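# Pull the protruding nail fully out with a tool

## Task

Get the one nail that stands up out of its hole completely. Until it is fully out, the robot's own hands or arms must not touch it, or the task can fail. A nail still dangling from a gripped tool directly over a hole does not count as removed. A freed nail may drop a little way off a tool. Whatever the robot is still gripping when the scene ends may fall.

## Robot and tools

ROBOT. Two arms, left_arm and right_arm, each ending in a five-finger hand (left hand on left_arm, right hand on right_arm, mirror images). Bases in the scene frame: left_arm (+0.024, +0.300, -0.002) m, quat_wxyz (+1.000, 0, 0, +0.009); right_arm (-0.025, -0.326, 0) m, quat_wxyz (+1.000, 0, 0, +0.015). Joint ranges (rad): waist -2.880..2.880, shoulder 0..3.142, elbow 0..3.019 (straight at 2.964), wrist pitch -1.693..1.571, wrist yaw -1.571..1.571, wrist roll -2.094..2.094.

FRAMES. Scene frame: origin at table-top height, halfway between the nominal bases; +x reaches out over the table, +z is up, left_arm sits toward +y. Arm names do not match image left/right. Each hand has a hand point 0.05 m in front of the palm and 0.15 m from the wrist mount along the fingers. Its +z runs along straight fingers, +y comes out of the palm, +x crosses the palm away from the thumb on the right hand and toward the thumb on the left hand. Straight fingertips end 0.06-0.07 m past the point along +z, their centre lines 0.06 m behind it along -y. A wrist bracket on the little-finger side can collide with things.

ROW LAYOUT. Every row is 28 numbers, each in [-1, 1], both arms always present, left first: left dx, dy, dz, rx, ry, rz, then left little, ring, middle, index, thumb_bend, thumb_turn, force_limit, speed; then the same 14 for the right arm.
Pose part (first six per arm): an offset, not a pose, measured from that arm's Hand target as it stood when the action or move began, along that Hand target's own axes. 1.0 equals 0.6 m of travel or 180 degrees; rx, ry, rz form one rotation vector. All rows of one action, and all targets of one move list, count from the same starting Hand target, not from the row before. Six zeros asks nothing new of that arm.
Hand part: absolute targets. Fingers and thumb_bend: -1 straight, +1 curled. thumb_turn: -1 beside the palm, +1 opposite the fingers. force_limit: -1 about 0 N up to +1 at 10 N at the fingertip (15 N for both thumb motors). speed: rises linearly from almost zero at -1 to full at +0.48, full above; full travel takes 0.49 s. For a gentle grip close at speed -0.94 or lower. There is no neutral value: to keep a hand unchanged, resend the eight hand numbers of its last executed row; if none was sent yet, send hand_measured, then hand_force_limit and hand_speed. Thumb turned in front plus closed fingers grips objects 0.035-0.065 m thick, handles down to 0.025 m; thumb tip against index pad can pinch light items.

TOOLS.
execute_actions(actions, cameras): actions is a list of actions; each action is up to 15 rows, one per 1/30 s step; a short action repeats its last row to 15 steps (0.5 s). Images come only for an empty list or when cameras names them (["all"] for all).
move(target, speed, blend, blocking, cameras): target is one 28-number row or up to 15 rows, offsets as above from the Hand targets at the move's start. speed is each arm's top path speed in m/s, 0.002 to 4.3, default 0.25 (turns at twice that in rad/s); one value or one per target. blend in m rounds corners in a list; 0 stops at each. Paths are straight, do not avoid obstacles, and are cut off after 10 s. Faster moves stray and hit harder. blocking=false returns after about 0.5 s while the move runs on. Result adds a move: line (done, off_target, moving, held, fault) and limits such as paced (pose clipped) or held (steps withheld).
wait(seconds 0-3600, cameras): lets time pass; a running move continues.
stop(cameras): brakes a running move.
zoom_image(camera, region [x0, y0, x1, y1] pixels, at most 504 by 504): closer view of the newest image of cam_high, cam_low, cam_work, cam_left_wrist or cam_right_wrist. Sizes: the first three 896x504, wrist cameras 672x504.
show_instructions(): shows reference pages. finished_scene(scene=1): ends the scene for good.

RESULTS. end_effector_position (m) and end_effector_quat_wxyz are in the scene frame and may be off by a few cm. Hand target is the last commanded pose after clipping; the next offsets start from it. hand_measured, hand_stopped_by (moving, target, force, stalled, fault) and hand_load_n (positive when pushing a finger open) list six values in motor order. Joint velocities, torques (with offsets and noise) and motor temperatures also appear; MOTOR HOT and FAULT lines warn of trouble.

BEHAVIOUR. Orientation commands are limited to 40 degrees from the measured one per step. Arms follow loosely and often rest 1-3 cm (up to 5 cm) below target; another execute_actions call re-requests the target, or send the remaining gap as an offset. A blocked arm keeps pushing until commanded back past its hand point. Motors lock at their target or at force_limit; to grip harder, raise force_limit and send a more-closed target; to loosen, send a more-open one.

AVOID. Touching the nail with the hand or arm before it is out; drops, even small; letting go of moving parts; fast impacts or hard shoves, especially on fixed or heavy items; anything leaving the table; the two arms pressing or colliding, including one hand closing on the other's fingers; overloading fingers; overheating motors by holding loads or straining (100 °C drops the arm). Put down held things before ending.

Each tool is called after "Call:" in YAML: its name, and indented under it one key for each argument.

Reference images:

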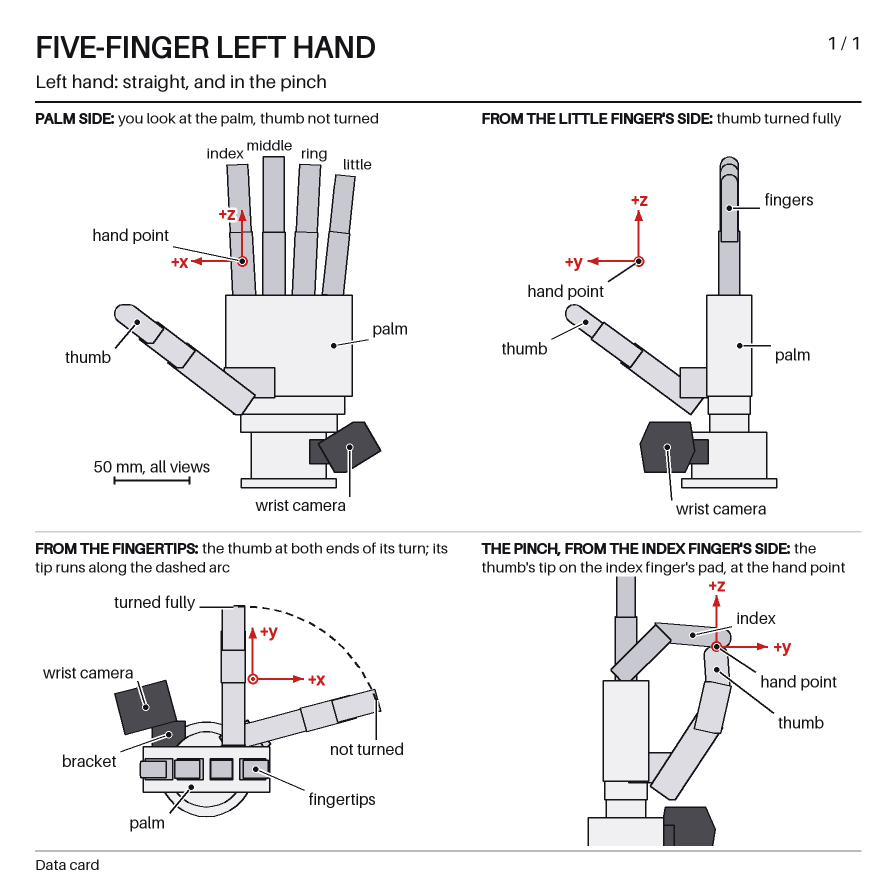

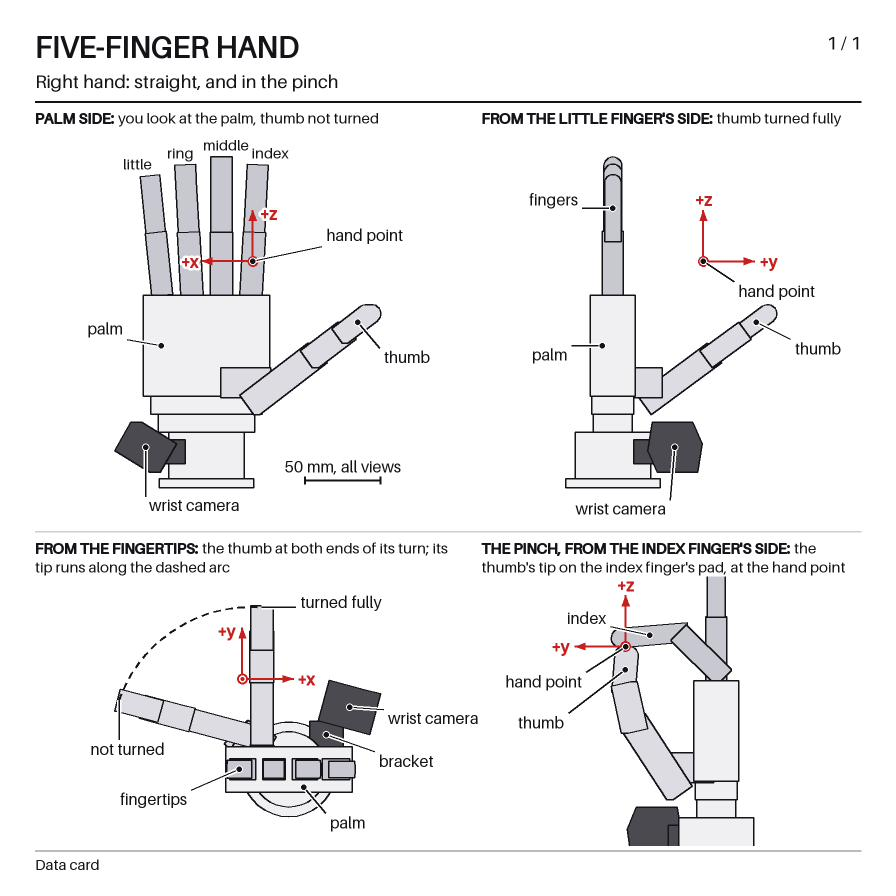

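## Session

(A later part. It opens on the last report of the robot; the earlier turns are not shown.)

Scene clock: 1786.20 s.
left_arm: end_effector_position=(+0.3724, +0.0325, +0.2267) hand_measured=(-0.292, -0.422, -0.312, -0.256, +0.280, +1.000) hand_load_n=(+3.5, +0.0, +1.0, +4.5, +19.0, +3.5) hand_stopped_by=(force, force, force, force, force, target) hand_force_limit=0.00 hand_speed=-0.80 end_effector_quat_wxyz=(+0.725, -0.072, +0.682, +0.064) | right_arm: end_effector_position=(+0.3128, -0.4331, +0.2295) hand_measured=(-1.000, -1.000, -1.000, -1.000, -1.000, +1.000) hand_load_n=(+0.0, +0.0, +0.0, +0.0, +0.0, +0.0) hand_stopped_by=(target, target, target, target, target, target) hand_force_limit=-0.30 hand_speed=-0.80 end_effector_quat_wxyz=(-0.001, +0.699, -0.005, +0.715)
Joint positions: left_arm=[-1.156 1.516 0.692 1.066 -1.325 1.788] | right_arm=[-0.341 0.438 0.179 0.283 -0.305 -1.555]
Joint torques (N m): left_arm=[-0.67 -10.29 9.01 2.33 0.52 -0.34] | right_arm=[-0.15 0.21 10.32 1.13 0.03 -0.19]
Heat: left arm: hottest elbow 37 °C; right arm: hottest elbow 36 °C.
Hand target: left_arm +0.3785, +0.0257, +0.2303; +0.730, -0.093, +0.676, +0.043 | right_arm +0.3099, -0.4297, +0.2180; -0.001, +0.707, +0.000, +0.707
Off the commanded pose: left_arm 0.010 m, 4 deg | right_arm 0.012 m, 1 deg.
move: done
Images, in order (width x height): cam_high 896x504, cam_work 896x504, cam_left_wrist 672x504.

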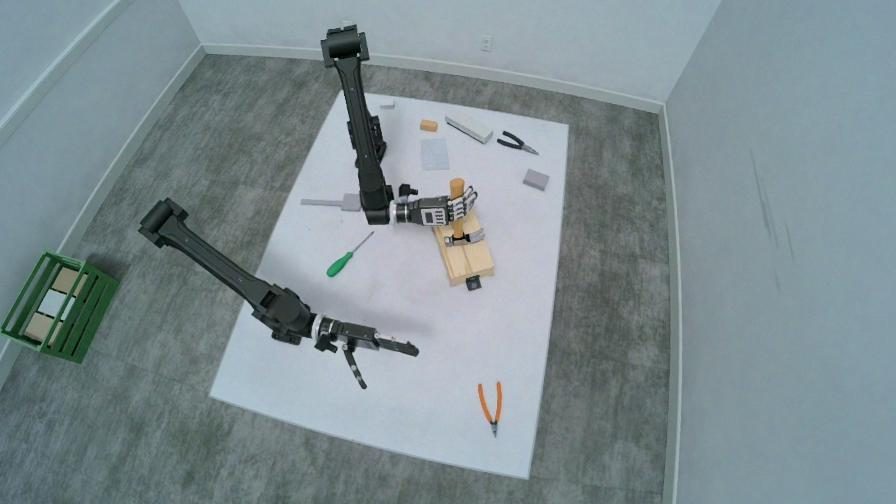

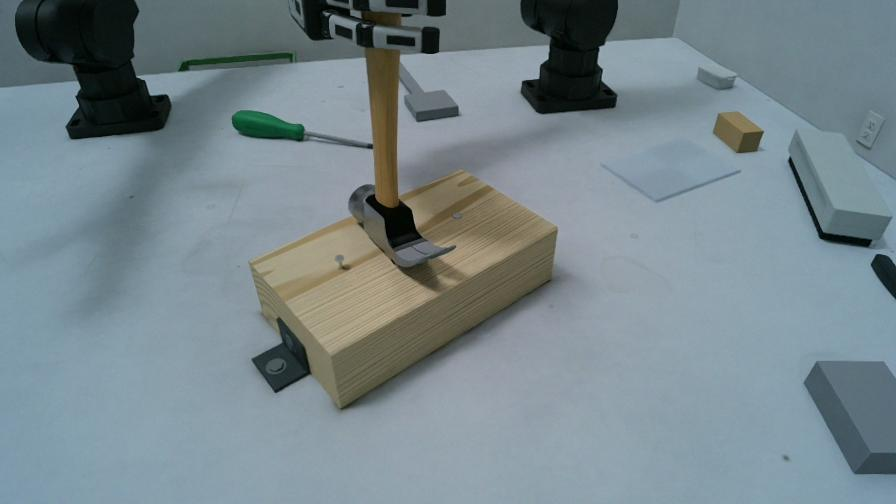

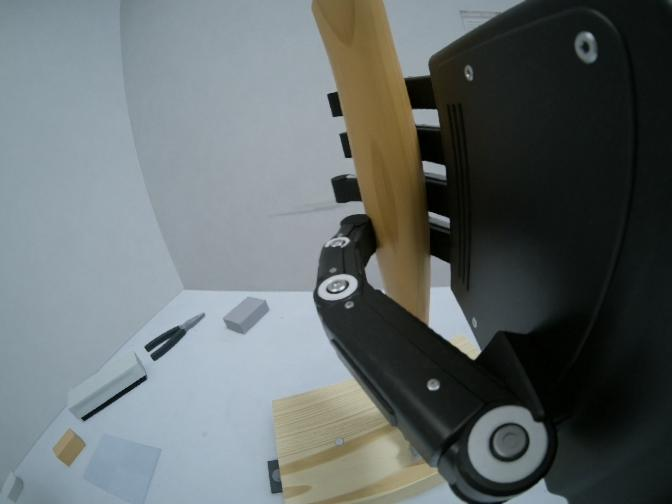

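Call:
move:
  target:
    - [0,0,0,0,0,0,0.95,0.95,0.8,0.7,0.3,1,0.2,-0.8, 0,0,0,0,0,0, -1,-1,-1,-1,-1,1,-0.3,-0.8]
    - [-0.15,0,0,0,0,0,0.95,0.95,0.8,0.7,0.3,1,0.2,-0.8, 0,0,0,0,0,0, -1,-1,-1,-1,-1,1,-0.3,-0.8]
  speed: 0.08
  cameras: ["cam_high","cam_left_wrist","cam_work"]

Call:
zoom_image:
  camera: "cam_high"
  region: [410, 150, 510, 290]

Scene clock: 1804.40 s.
left_arm: end_effector_position=(+0.3674, +0.0431, +0.2807) hand_measured=(-0.222, -0.242, -0.260, -0.256, +0.280, +1.000) hand_load_n=(+0.0, +5.0, +3.0, +1.5, +20.5, +7.5) hand_stopped_by=(force, force, force, force, force, target) hand_force_limit=0.20 hand_speed=-0.80 end_effector_quat_wxyz=(+0.719, -0.062, +0.688, +0.078) | right_arm: end_effector_position=(+0.3128, -0.4331, +0.2295) hand_measured=(-1.000, -1.000, -1.000, -1.000, -1.000, +1.000) hand_load_n=(+0.0, +0.0, +0.0, +0.5, +0.0, +0.0) hand_stopped_by=(target, target, target, target, target, target) hand_force_limit=-0.30 hand_speed=-0.80 end_effector_quat_wxyz=(-0.001, +0.699, -0.005, +0.715)
Joint positions: left_arm=[-1.156 1.359 0.73 0.82 -1.331 1.775] | right_arm=[-0.341 0.438 0.179 0.283 -0.305 -1.555]
Joint torques (N m): left_arm=[-1.14 -13.04 14.11 1.46 0.24 -0.05] | right_arm=[0.73 0.38 10.21 1.16 0.03 -0.22]
Heat: left arm: hottest elbow 36 °C; right arm: hottest elbow 36 °C.
Hand target: left_arm +0.3711, +0.0314, +0.3197; +0.730, -0.093, +0.676, +0.043 | right_arm +0.3099, -0.4297, +0.2180; -0.001, +0.707, +0.000, +0.707
Off the commanded pose: left_arm 0.041 m, 6 deg | right_arm 0.012 m, 1 deg.
move: off_target (left_arm)
Images, in order (width x height): cam_high 896x504, cam_work 896x504, cam_left_wrist 672x504.

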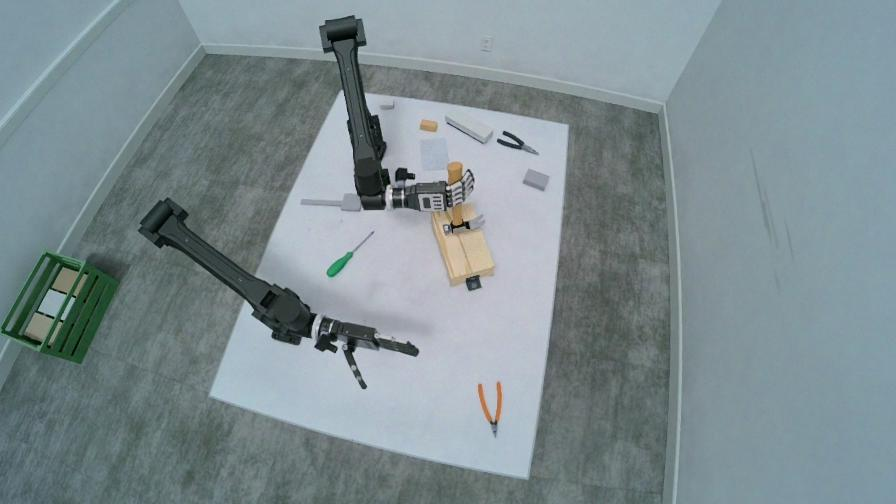

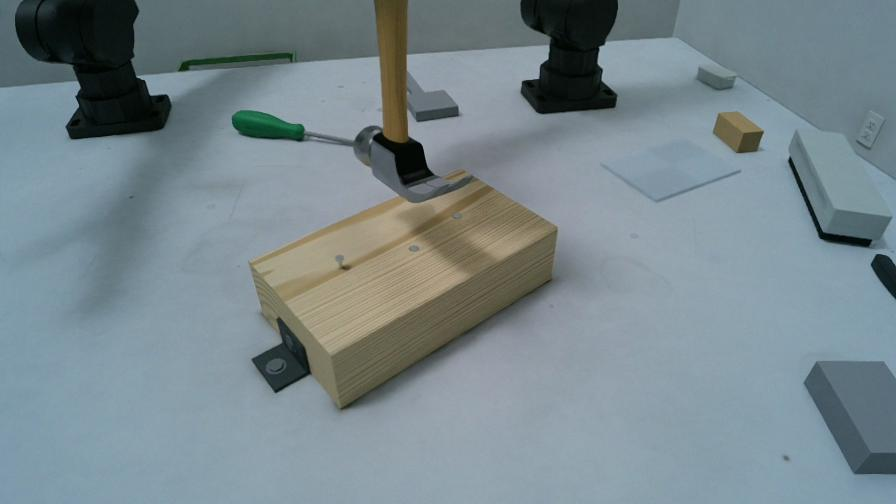

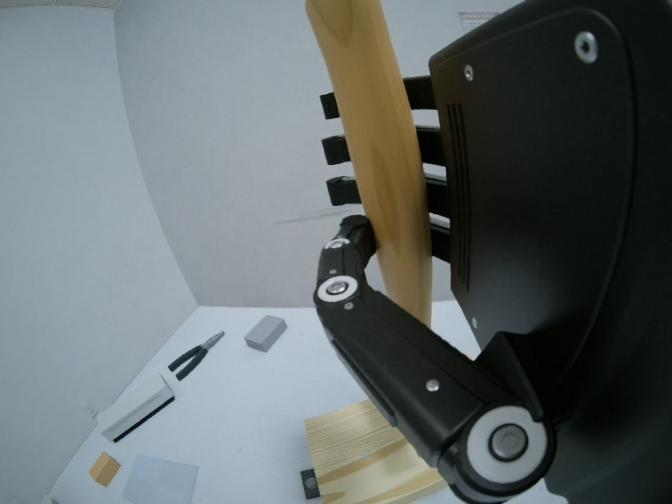

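Scaled by 3.600 from the camera's image (finer frame: 1280x720).

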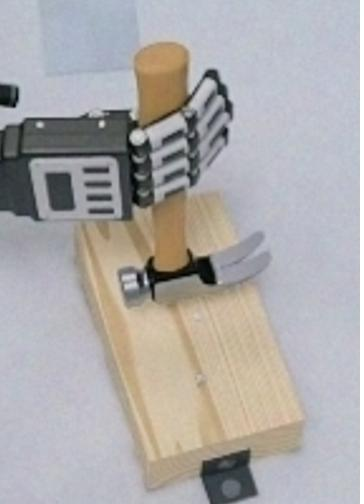

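Call:
move:
  target:
    - [0.001,-0.1247,0.114,0.4206,0.2116,0.1029,0.95,0.95,0.8,0.7,0.3,1,0.2,-0.8, 0,0,0,0,0,0, -1,-1,-1,-1,-1,1,-0.3,-0.8]
  speed: 0.1
  cameras: ["cam_high","cam_left_wrist","cam_work"]

Call:
zoom_image:
  camera: "cam_high"
  region: [410, 150, 510, 290]

Call:
zoom_image:
  camera: "cam_work"
  region: [240, 0, 560, 320]

Scene clock: 1844.43 s.
left_arm: end_effector_position=(+0.4332, -0.0207, +0.2722) hand_measured=(-0.222, -0.242, -0.260, -0.258, +0.280, +1.000) hand_load_n=(+0.0, +1.5, +2.5, +6.0, +20.5, +5.5) hand_stopped_by=(force, force, force, force, force, target) hand_force_limit=0.20 hand_speed=-0.80 end_effector_quat_wxyz=(+0.331, +0.453, +0.775, -0.292) | right_arm: end_effector_position=(+0.3128, -0.4331, +0.2295) hand_measured=(-1.000, -1.000, -1.000, -1.000, -1.000, +1.000) hand_load_n=(+0.0, +0.0, +0.0, -0.5, +0.0, +0.0) hand_stopped_by=(target, target, target, target, target, target) hand_force_limit=-0.30 hand_speed=-0.80 end_effector_quat_wxyz=(-0.001, +0.699, -0.005, +0.715)
Joint positions: left_arm=[-0.612 1.207 1.127 -0.693 0.507 1.818] | right_arm=[-0.341 0.438 0.179 0.283 -0.305 -1.555]
Joint torques (N m): left_arm=[0.03 -11.05 17.7 1.78 0.66 0.04] | right_arm=[-0.03 0.97 10.13 0.96 0.08 -0.28]
Heat: left arm: hottest elbow 42 °C; right arm: hottest elbow 36 °C.
Hand target: left_arm +0.4523, -0.0285, +0.3298; +0.376, +0.456, +0.751, -0.295 | right_arm +0.3099, -0.4297, +0.2180; -0.001, +0.707, +0.000, +0.707
Off the commanded pose: left_arm 0.061 m, 6 deg | right_arm 0.012 m, 1 deg.
move: off_target (left_arm)
Images, in order (width x height): cam_high 896x504, cam_work 896x504, cam_left_wrist 672x504.

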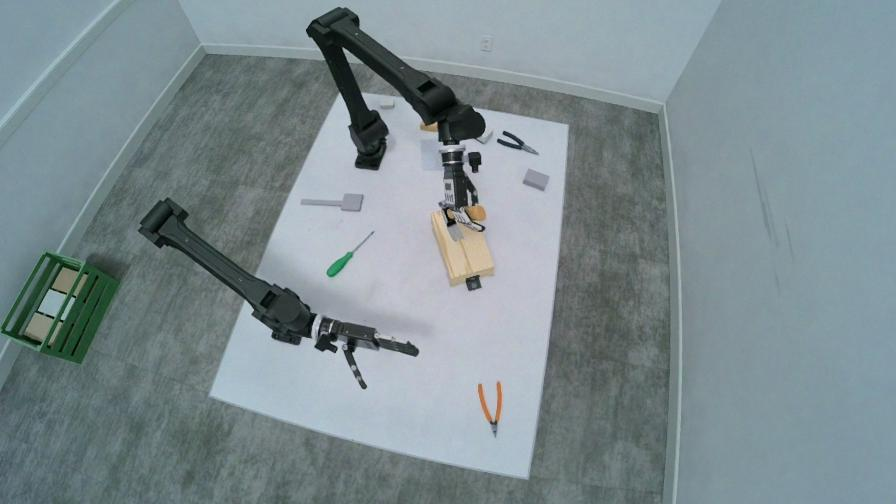

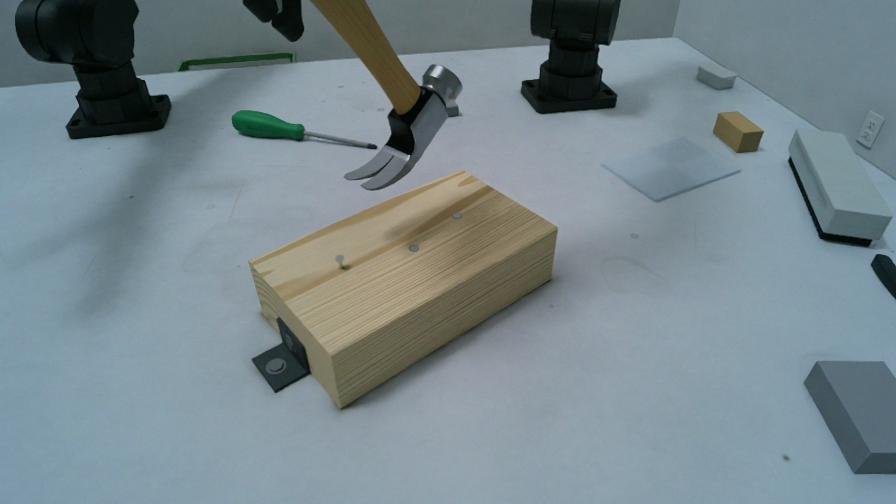

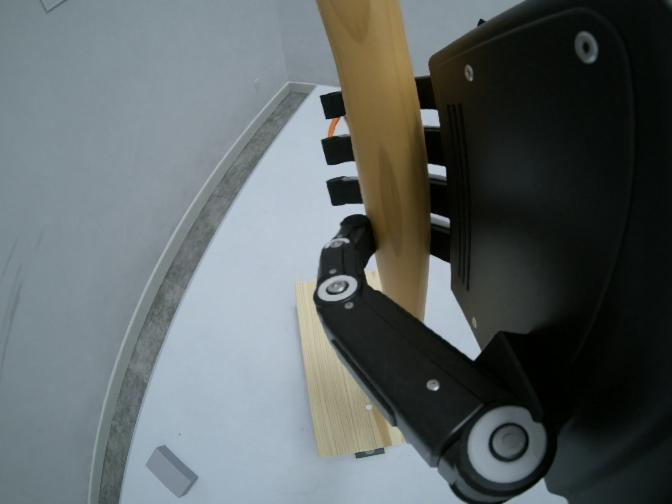

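Scaled by 3.600 from the camera's image (finer frame: 1280x720).

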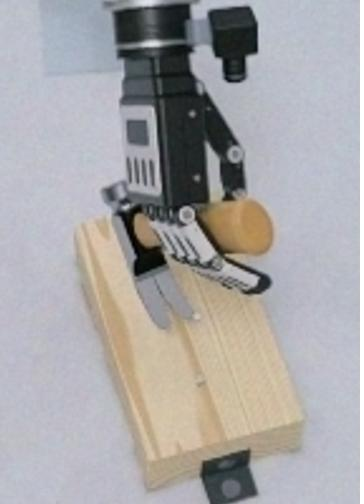

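Scaled by 1.575 from the camera's image (finer frame: 1280x720).

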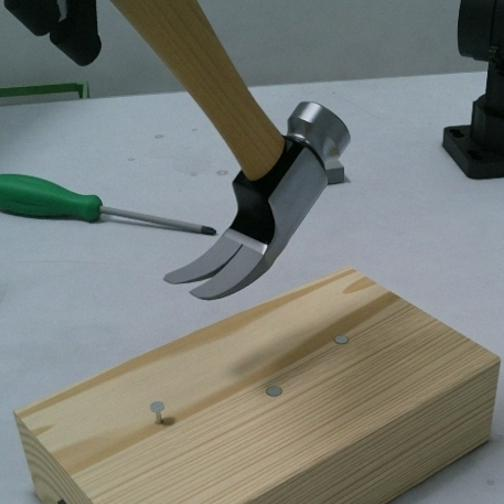

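Call:
zoom_image:
  camera: "cam_high"
  region: [430, 190, 490, 270]

Call:
zoom_image:
  camera: "cam_work"
  region: [320, 40, 500, 290]

Call:
execute_actions:
  actions: []
  cameras: ["cam_low","cam_right_wrist"]

Call:
zoom_image:
  camera: "cam_low"
  region: [420, 180, 540, 330]

Scaled by 6.300 from the camera's image (finer frame: 1280x720).

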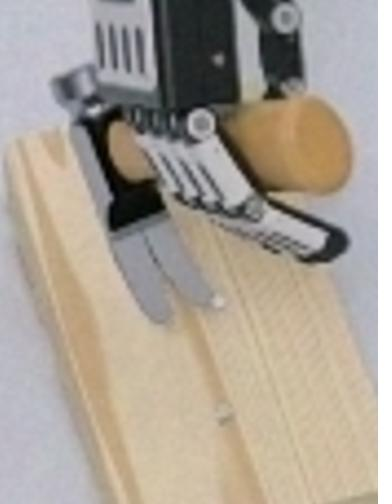

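Scaled by 2.016 from the camera's image (finer frame: 1280x720).

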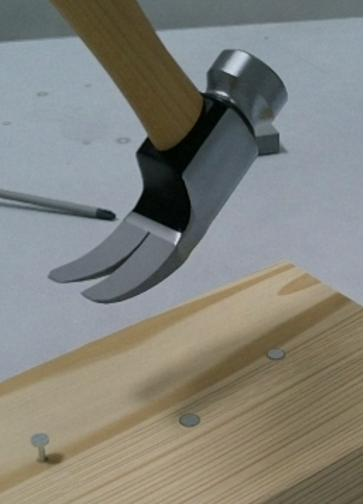

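Scene clock: 1867.33 s.
left_arm: end_effector_position=(+0.4333, -0.0207, +0.2722) hand_measured=(-0.222, -0.242, -0.260, -0.258, +0.280, +1.000) hand_load_n=(+0.0, +1.5, +2.5, +6.0, +20.5, +5.5) hand_stopped_by=(force, force, force, force, force, target) hand_force_limit=0.20 hand_speed=-0.80 end_effector_quat_wxyz=(+0.331, +0.453, +0.775, -0.292) | right_arm: end_effector_position=(+0.3128, -0.4331, +0.2295) hand_measured=(-1.000, -1.000, -1.000, -1.000, -1.000, +1.000) hand_load_n=(+0.0, +0.0, +0.0, +0.0, +0.0, +0.5) hand_stopped_by=(target, target, target, target, target, target) hand_force_limit=-0.30 hand_speed=-0.80 end_effector_quat_wxyz=(-0.001, +0.699, -0.005, +0.715)
Joint positions: left_arm=[-0.612 1.207 1.127 -0.693 0.507 1.819] | right_arm=[-0.341 0.438 0.179 0.283 -0.305 -1.555]
Joint velocities: within noise
Joint torques (N m): left_arm=[-0.15 -10.99 17.69 1.76 0.64 0.05] | right_arm=[-0.15 0.21 10.22 0.85 0.03 -0.19]
Motor temperatures (°C): left_arm=[24 26 45 24 23 23] | right_arm=[19 24 36 24 21 22]
Heat: left arm: hottest elbow 45 °C; right arm: hottest elbow 36 °C.
Hand target: left_arm +0.4522, -0.0285, +0.3298; +0.376, +0.456, +0.751, -0.295 | right_arm +0.3099, -0.4297, +0.2180; -0.001, +0.707, +0.000, +0.707
Off the commanded pose: left_arm 0.061 m, 6 deg | right_arm 0.012 m, 1 deg.
Images, in order (width x height): cam_low 896x504, cam_right_wrist 672x504.

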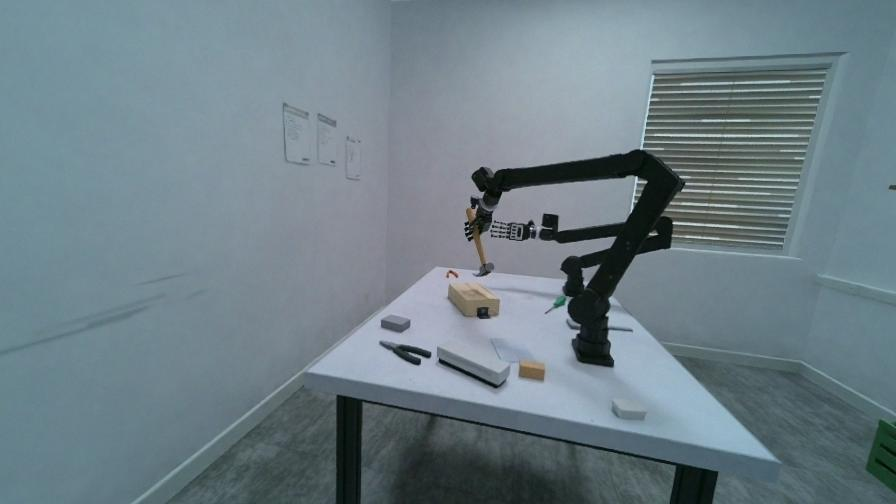

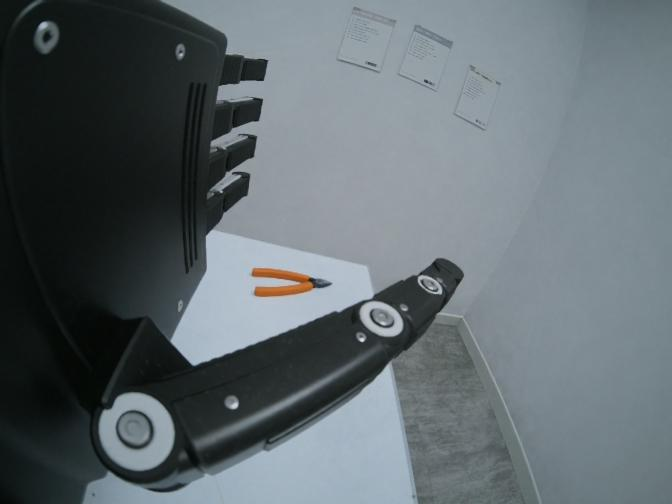

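Scaled by 3.360 from the camera's image (finer frame: 1280x720).

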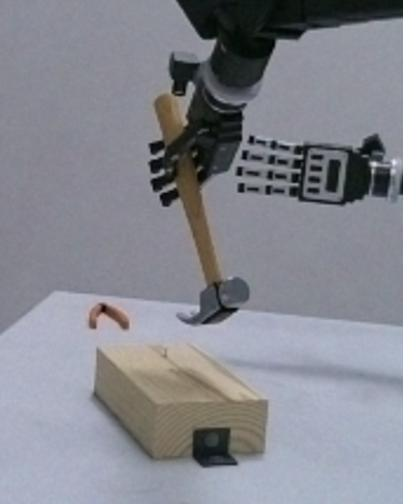

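Call:
execute_actions:
  actions: []
  cameras: ["all"]

Call:
zoom_image:
  camera: "cam_high"
  region: [420, 190, 520, 280]

Call:
zoom_image:
  camera: "cam_work"
  region: [270, 90, 450, 290]

Call:
zoom_image:
  camera: "cam_low"
  region: [400, 180, 560, 340]

Scene clock: 1893.63 s.
left_arm: end_effector_position=(+0.4333, -0.0207, +0.2722) hand_measured=(-0.222, -0.242, -0.260, -0.258, +0.280, +1.000) hand_load_n=(+0.0, +1.0, +2.5, +6.0, +20.5, +5.5) hand_stopped_by=(force, force, force, force, force, target) hand_force_limit=0.20 hand_speed=-0.80 end_effector_quat_wxyz=(+0.331, +0.453, +0.775, -0.292) | right_arm: end_effector_position=(+0.3128, -0.4331, +0.2295) hand_measured=(-1.000, -1.000, -1.000, -1.000, -1.000, +1.000) hand_load_n=(+0.0, -0.5, +0.0, +0.0, +0.0, +0.0) hand_stopped_by=(target, target, target, target, target, target) hand_force_limit=-0.30 hand_speed=-0.80 end_effector_quat_wxyz=(-0.001, +0.699, -0.005, +0.715)
Joint positions: left_arm=[-0.612 1.207 1.127 -0.693 0.507 1.819] | right_arm=[-0.341 0.438 0.179 0.283 -0.305 -1.555]
Joint velocities: within noise
Joint torques (N m): left_arm=[0.09 -10.99 17.69 1.83 0.66 0.04] | right_arm=[-0.44 0.67 10.28 0.79 0.02 -0.18]
Motor temperatures (°C): left_arm=[24 26 47 24 23 23] | right_arm=[19 24 36 24 21 22]
Heat: left arm: hottest elbow 47 °C; right arm: hottest elbow 36 °C.
Hand target: left_arm +0.4522, -0.0285, +0.3298; +0.376, +0.456, +0.751, -0.295 | right_arm +0.3099, -0.4297, +0.2180; -0.001, +0.707, +0.000, +0.707
Off the commanded pose: left_arm 0.061 m, 6 deg | right_arm 0.012 m, 1 deg.

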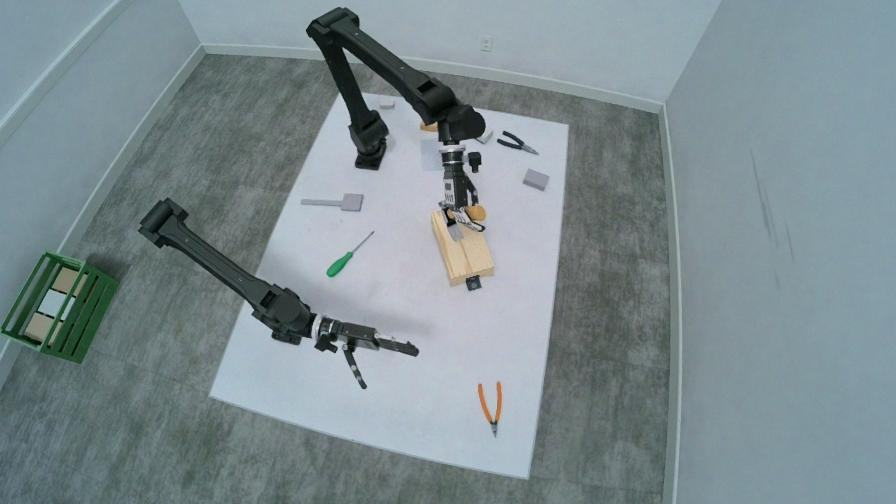

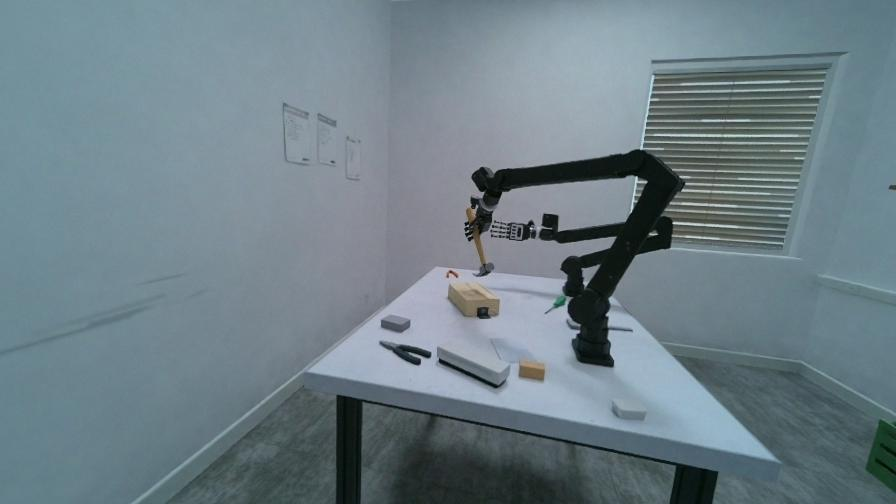

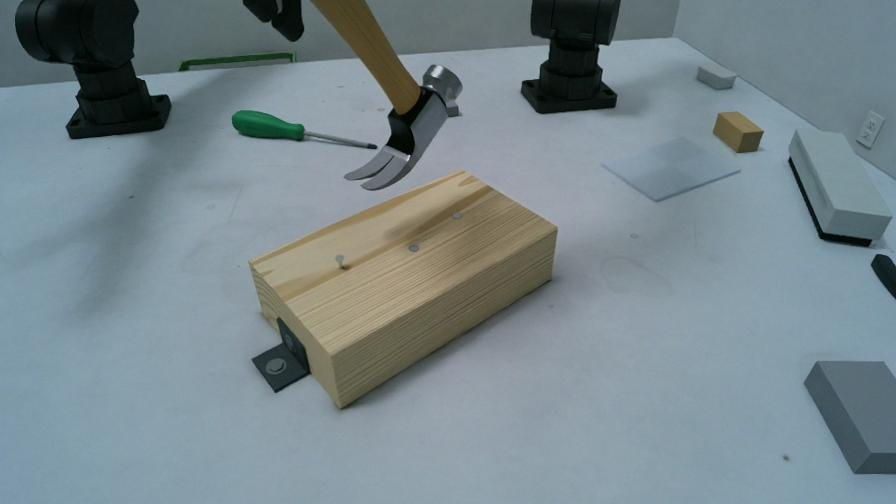

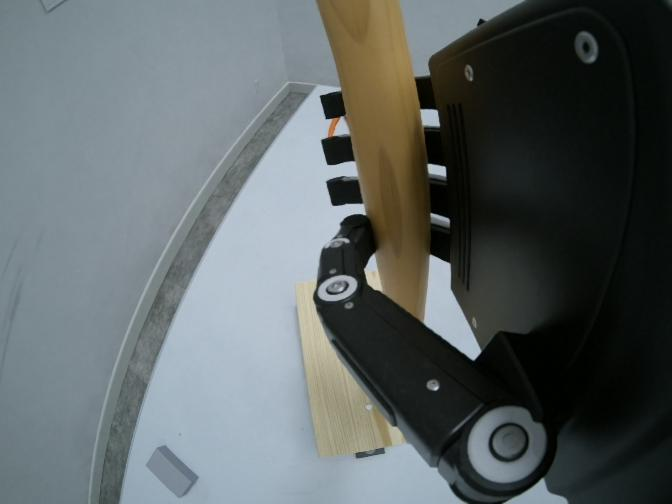

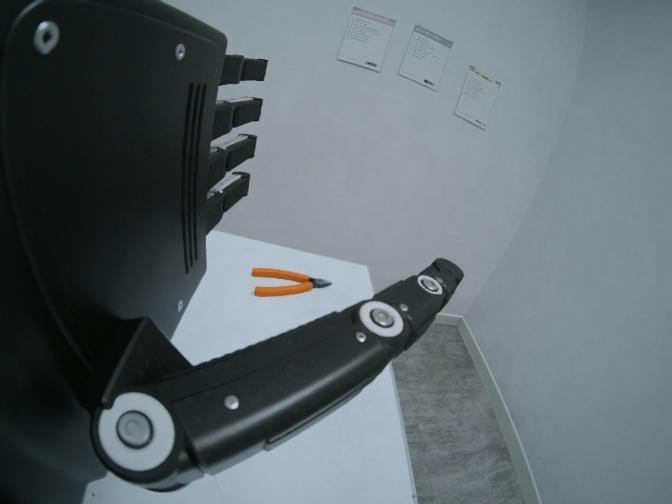

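Scaled by 5.040 from the camera's image (finer frame: 1280x720).

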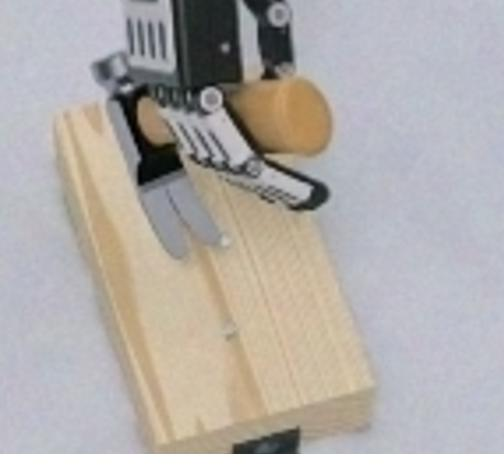

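Scaled by 2.520 from the camera's image (finer frame: 1280x720).

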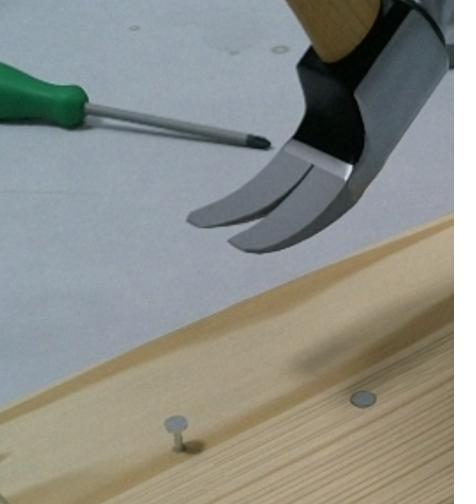

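Scaled by 3.150 from the camera's image (finer frame: 1280x720).

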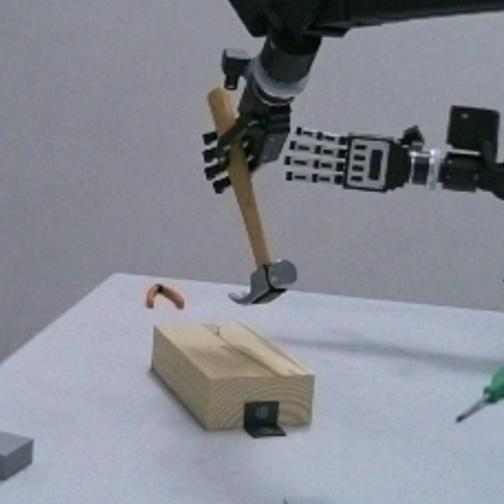

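Call:
move:
  target: [0.064,0.0297,0.0193,0,0,0,0.95,0.95,0.8,0.7,0.3,1,0.2,-0.8,0,0,0,0,0,0,-1,-1,-1,-1,-1,1,-0.3,-0.8]
  speed: 0.05
  cameras: ["cam_high","cam_low","cam_work"]

Call:
zoom_image:
  camera: "cam_high"
  region: [420, 190, 520, 280]

Call:
zoom_image:
  camera: "cam_work"
  region: [270, 90, 450, 290]

Call:
zoom_image:
  camera: "cam_low"
  region: [400, 180, 560, 340]

Scene clock: 1913.60 s.
left_arm: end_effector_position=(+0.4490, -0.0104, +0.2634) hand_measured=(-0.222, -0.242, -0.260, -0.258, +0.280, +1.000) hand_load_n=(+0.0, +1.0, +2.5, +6.0, +20.5, +5.5) hand_stopped_by=(force, force, force, force, force, target) hand_force_limit=0.20 hand_speed=-0.80 end_effector_quat_wxyz=(+0.342, +0.453, +0.769, -0.294) | right_arm: end_effector_position=(+0.3128, -0.4331, +0.2295) hand_measured=(-1.000, -1.000, -1.000, -1.000, -1.000, +1.000) hand_load_n=(+0.0, +0.0, +0.0, +0.0, +0.0, +0.0) hand_stopped_by=(target, target, target, target, target, target) hand_force_limit=-0.30 hand_speed=-0.80 end_effector_quat_wxyz=(-0.001, +0.699, -0.005, +0.715)
Joint positions: left_arm=[-0.566 1.22 1.104 -0.648 0.542 1.851] | right_arm=[-0.341 0.438 0.179 0.283 -0.305 -1.555]
Joint torques (N m): left_arm=[0.21 -11.69 11.36 3.1 0.66 0.1] | right_arm=[-0.09 0.56 10.3 0.88 0.01 -0.14]
Heat: left arm: hottest elbow 48 °C; right arm: hottest elbow 36 °C.
Hand target: left_arm +0.4602, -0.0125, +0.2896; +0.376, +0.456, +0.751, -0.295 | right_arm +0.3099, -0.4297, +0.2180; -0.001, +0.707, +0.000, +0.707
Off the commanded pose: left_arm 0.029 m, 4 deg | right_arm 0.012 m, 1 deg.
move: off_target (left_arm)

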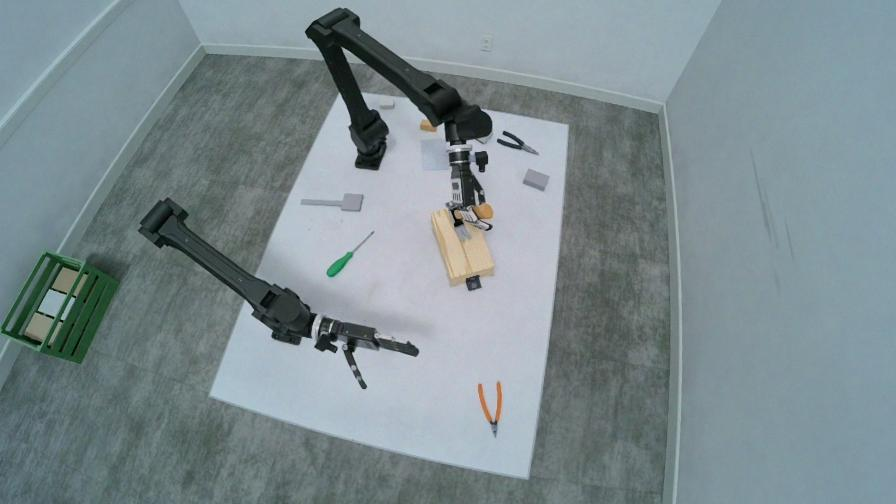

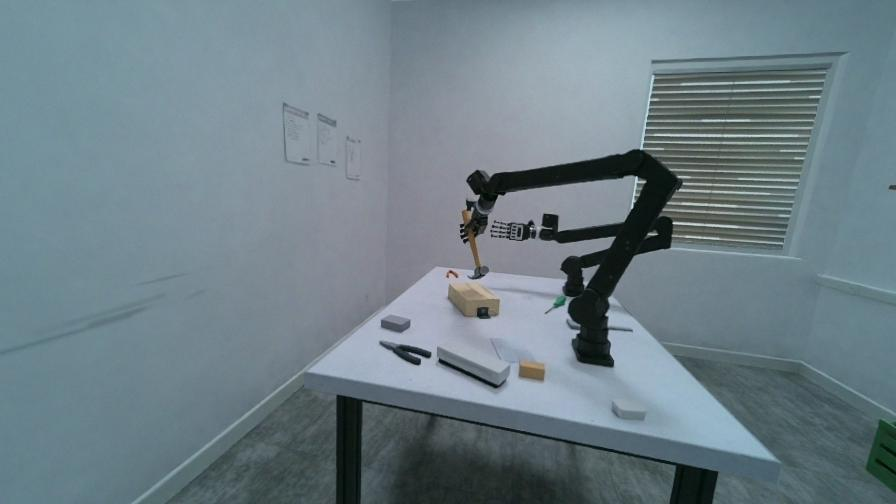

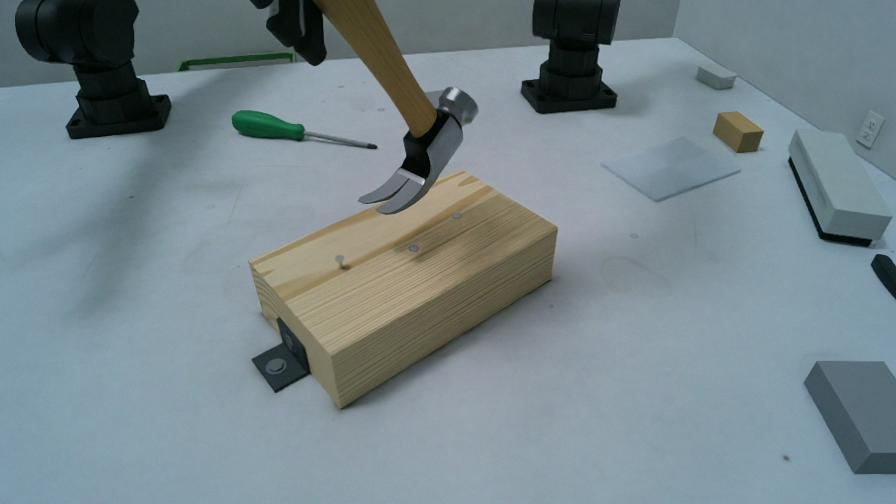

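Scaled by 5.040 from the camera's image (finer frame: 1280x720).

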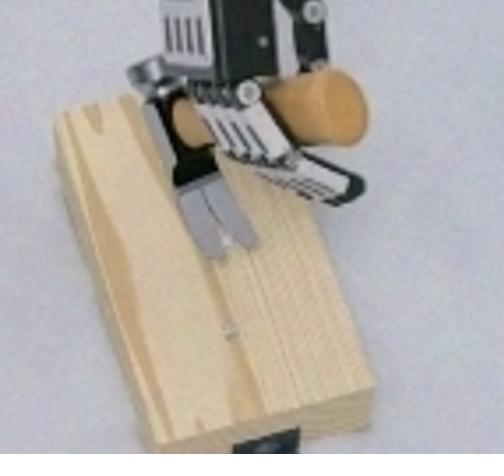

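Scaled by 2.520 from the camera's image (finer frame: 1280x720).

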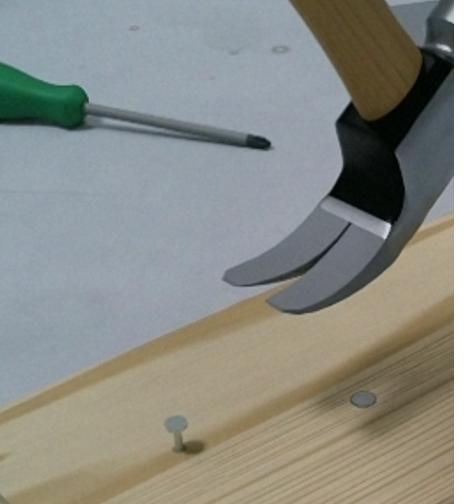

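Scaled by 3.150 from the camera's image (finer frame: 1280x720).

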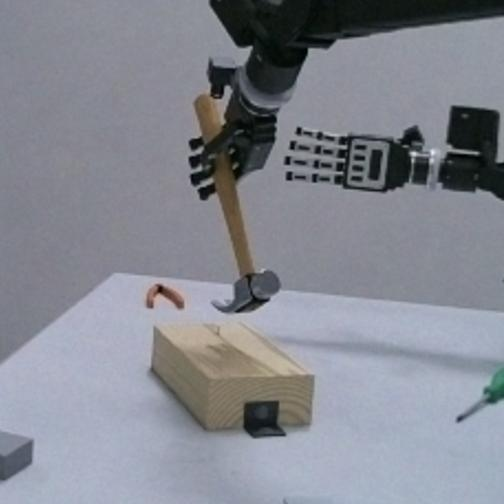

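Call:
move:
  target: [0.067,0.0063,0.0345,0,0,0,0.95,0.95,0.8,0.7,0.3,1,0.2,-0.8,0,0,0,0,0,0,-1,-1,-1,-1,-1,1,-0.3,-0.8]
  speed: 0.04
  cameras: ["cam_high","cam_low","cam_work"]

Call:
zoom_image:
  camera: "cam_high"
  region: [440, 210, 500, 270]

Call:
zoom_image:
  camera: "cam_work"
  region: [290, 130, 450, 290]

Call:
zoom_image:
  camera: "cam_low"
  region: [430, 240, 520, 330]

Scene clock: 1936.20 s.
left_arm: end_effector_position=(+0.4452, -0.0064, +0.2199) hand_measured=(-0.222, -0.242, -0.260, -0.258, +0.280, +1.000) hand_load_n=(+0.0, +1.0, +2.5, +6.0, +20.0, +5.5) hand_stopped_by=(force, force, force, force, force, target) hand_force_limit=0.20 hand_speed=-0.80 end_effector_quat_wxyz=(+0.343, +0.453, +0.768, -0.295) | right_arm: end_effector_position=(+0.3128, -0.4331, +0.2295) hand_measured=(-1.000, -1.000, -1.000, -1.000, -1.000, +1.000) hand_load_n=(+0.0, +0.0, +0.0, +0.0, +0.0, +0.0) hand_stopped_by=(target, target, target, target, target, target) hand_force_limit=-0.30 hand_speed=-0.80 end_effector_quat_wxyz=(-0.001, +0.699, -0.005, +0.715)
Joint positions: left_arm=[-0.561 1.225 0.991 -0.529 0.547 1.856] | right_arm=[-0.341 0.438 0.179 0.283 -0.305 -1.555]
Joint torques (N m): left_arm=[0.03 -11.22 11.15 3.11 0.69 0.06] | right_arm=[0.09 0.44 10.3 0.98 0.05 -0.22]
Heat: left arm: hottest elbow 43 °C; right arm: hottest elbow 36 °C.
Hand target: left_arm +0.4577, -0.0086, +0.2444; +0.376, +0.456, +0.751, -0.295 | right_arm +0.3099, -0.4297, +0.2180; -0.001, +0.707, +0.000, +0.707
Off the commanded pose: left_arm 0.028 m, 4 deg | right_arm 0.012 m, 1 deg.
move: off_target (left_arm)

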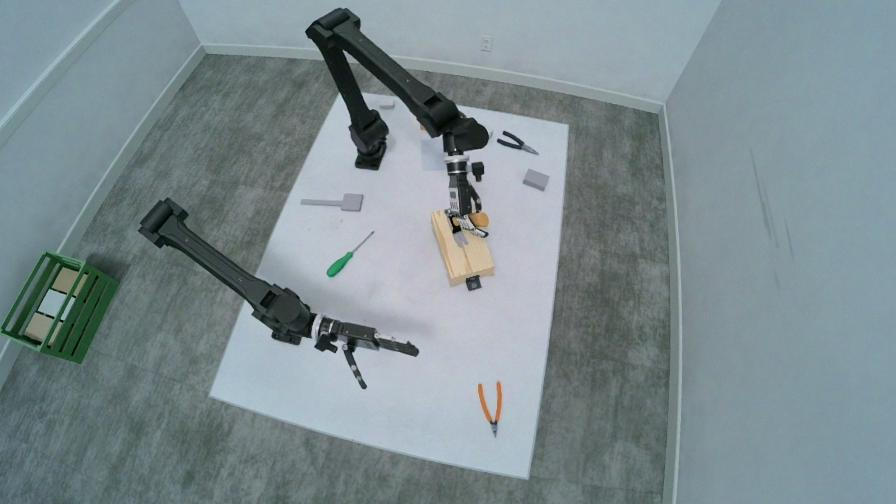

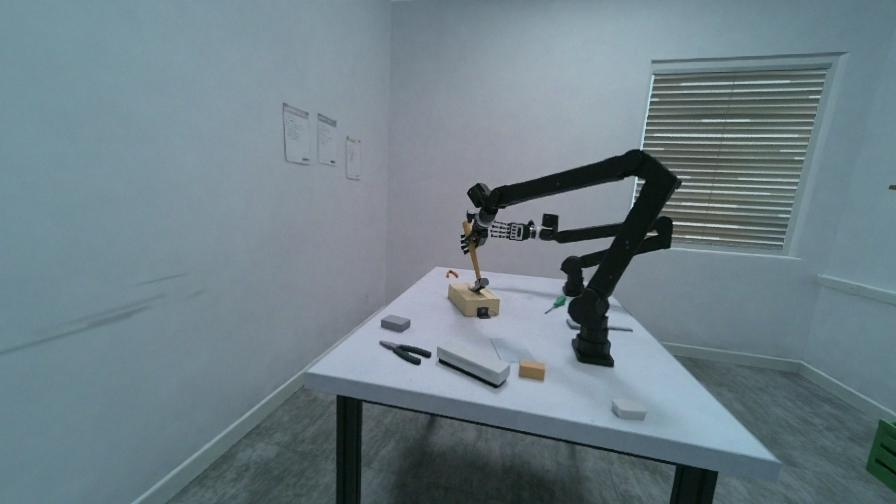

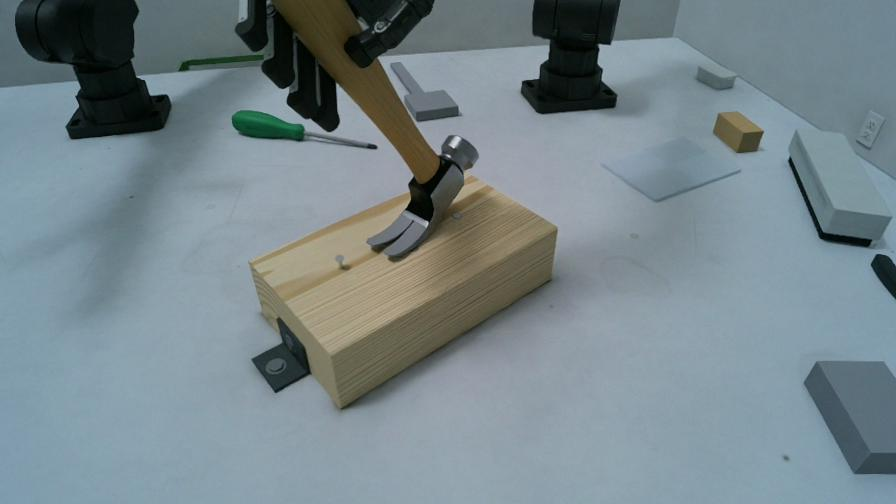

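Scaled by 8.400 from the camera's image (finer frame: 1280x720).

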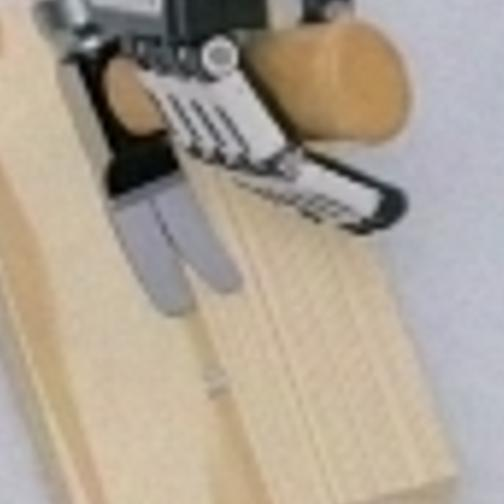

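Scaled by 3.150 from the camera's image (finer frame: 1280x720).

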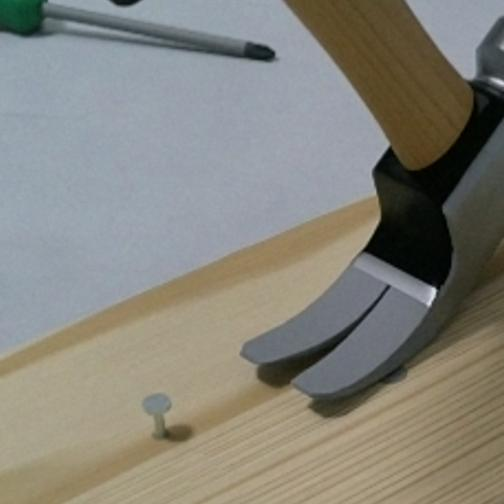

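Scaled by 5.600 from the camera's image (finer frame: 1280x720).

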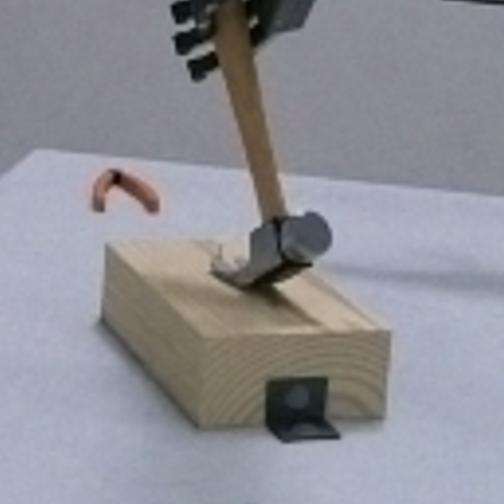

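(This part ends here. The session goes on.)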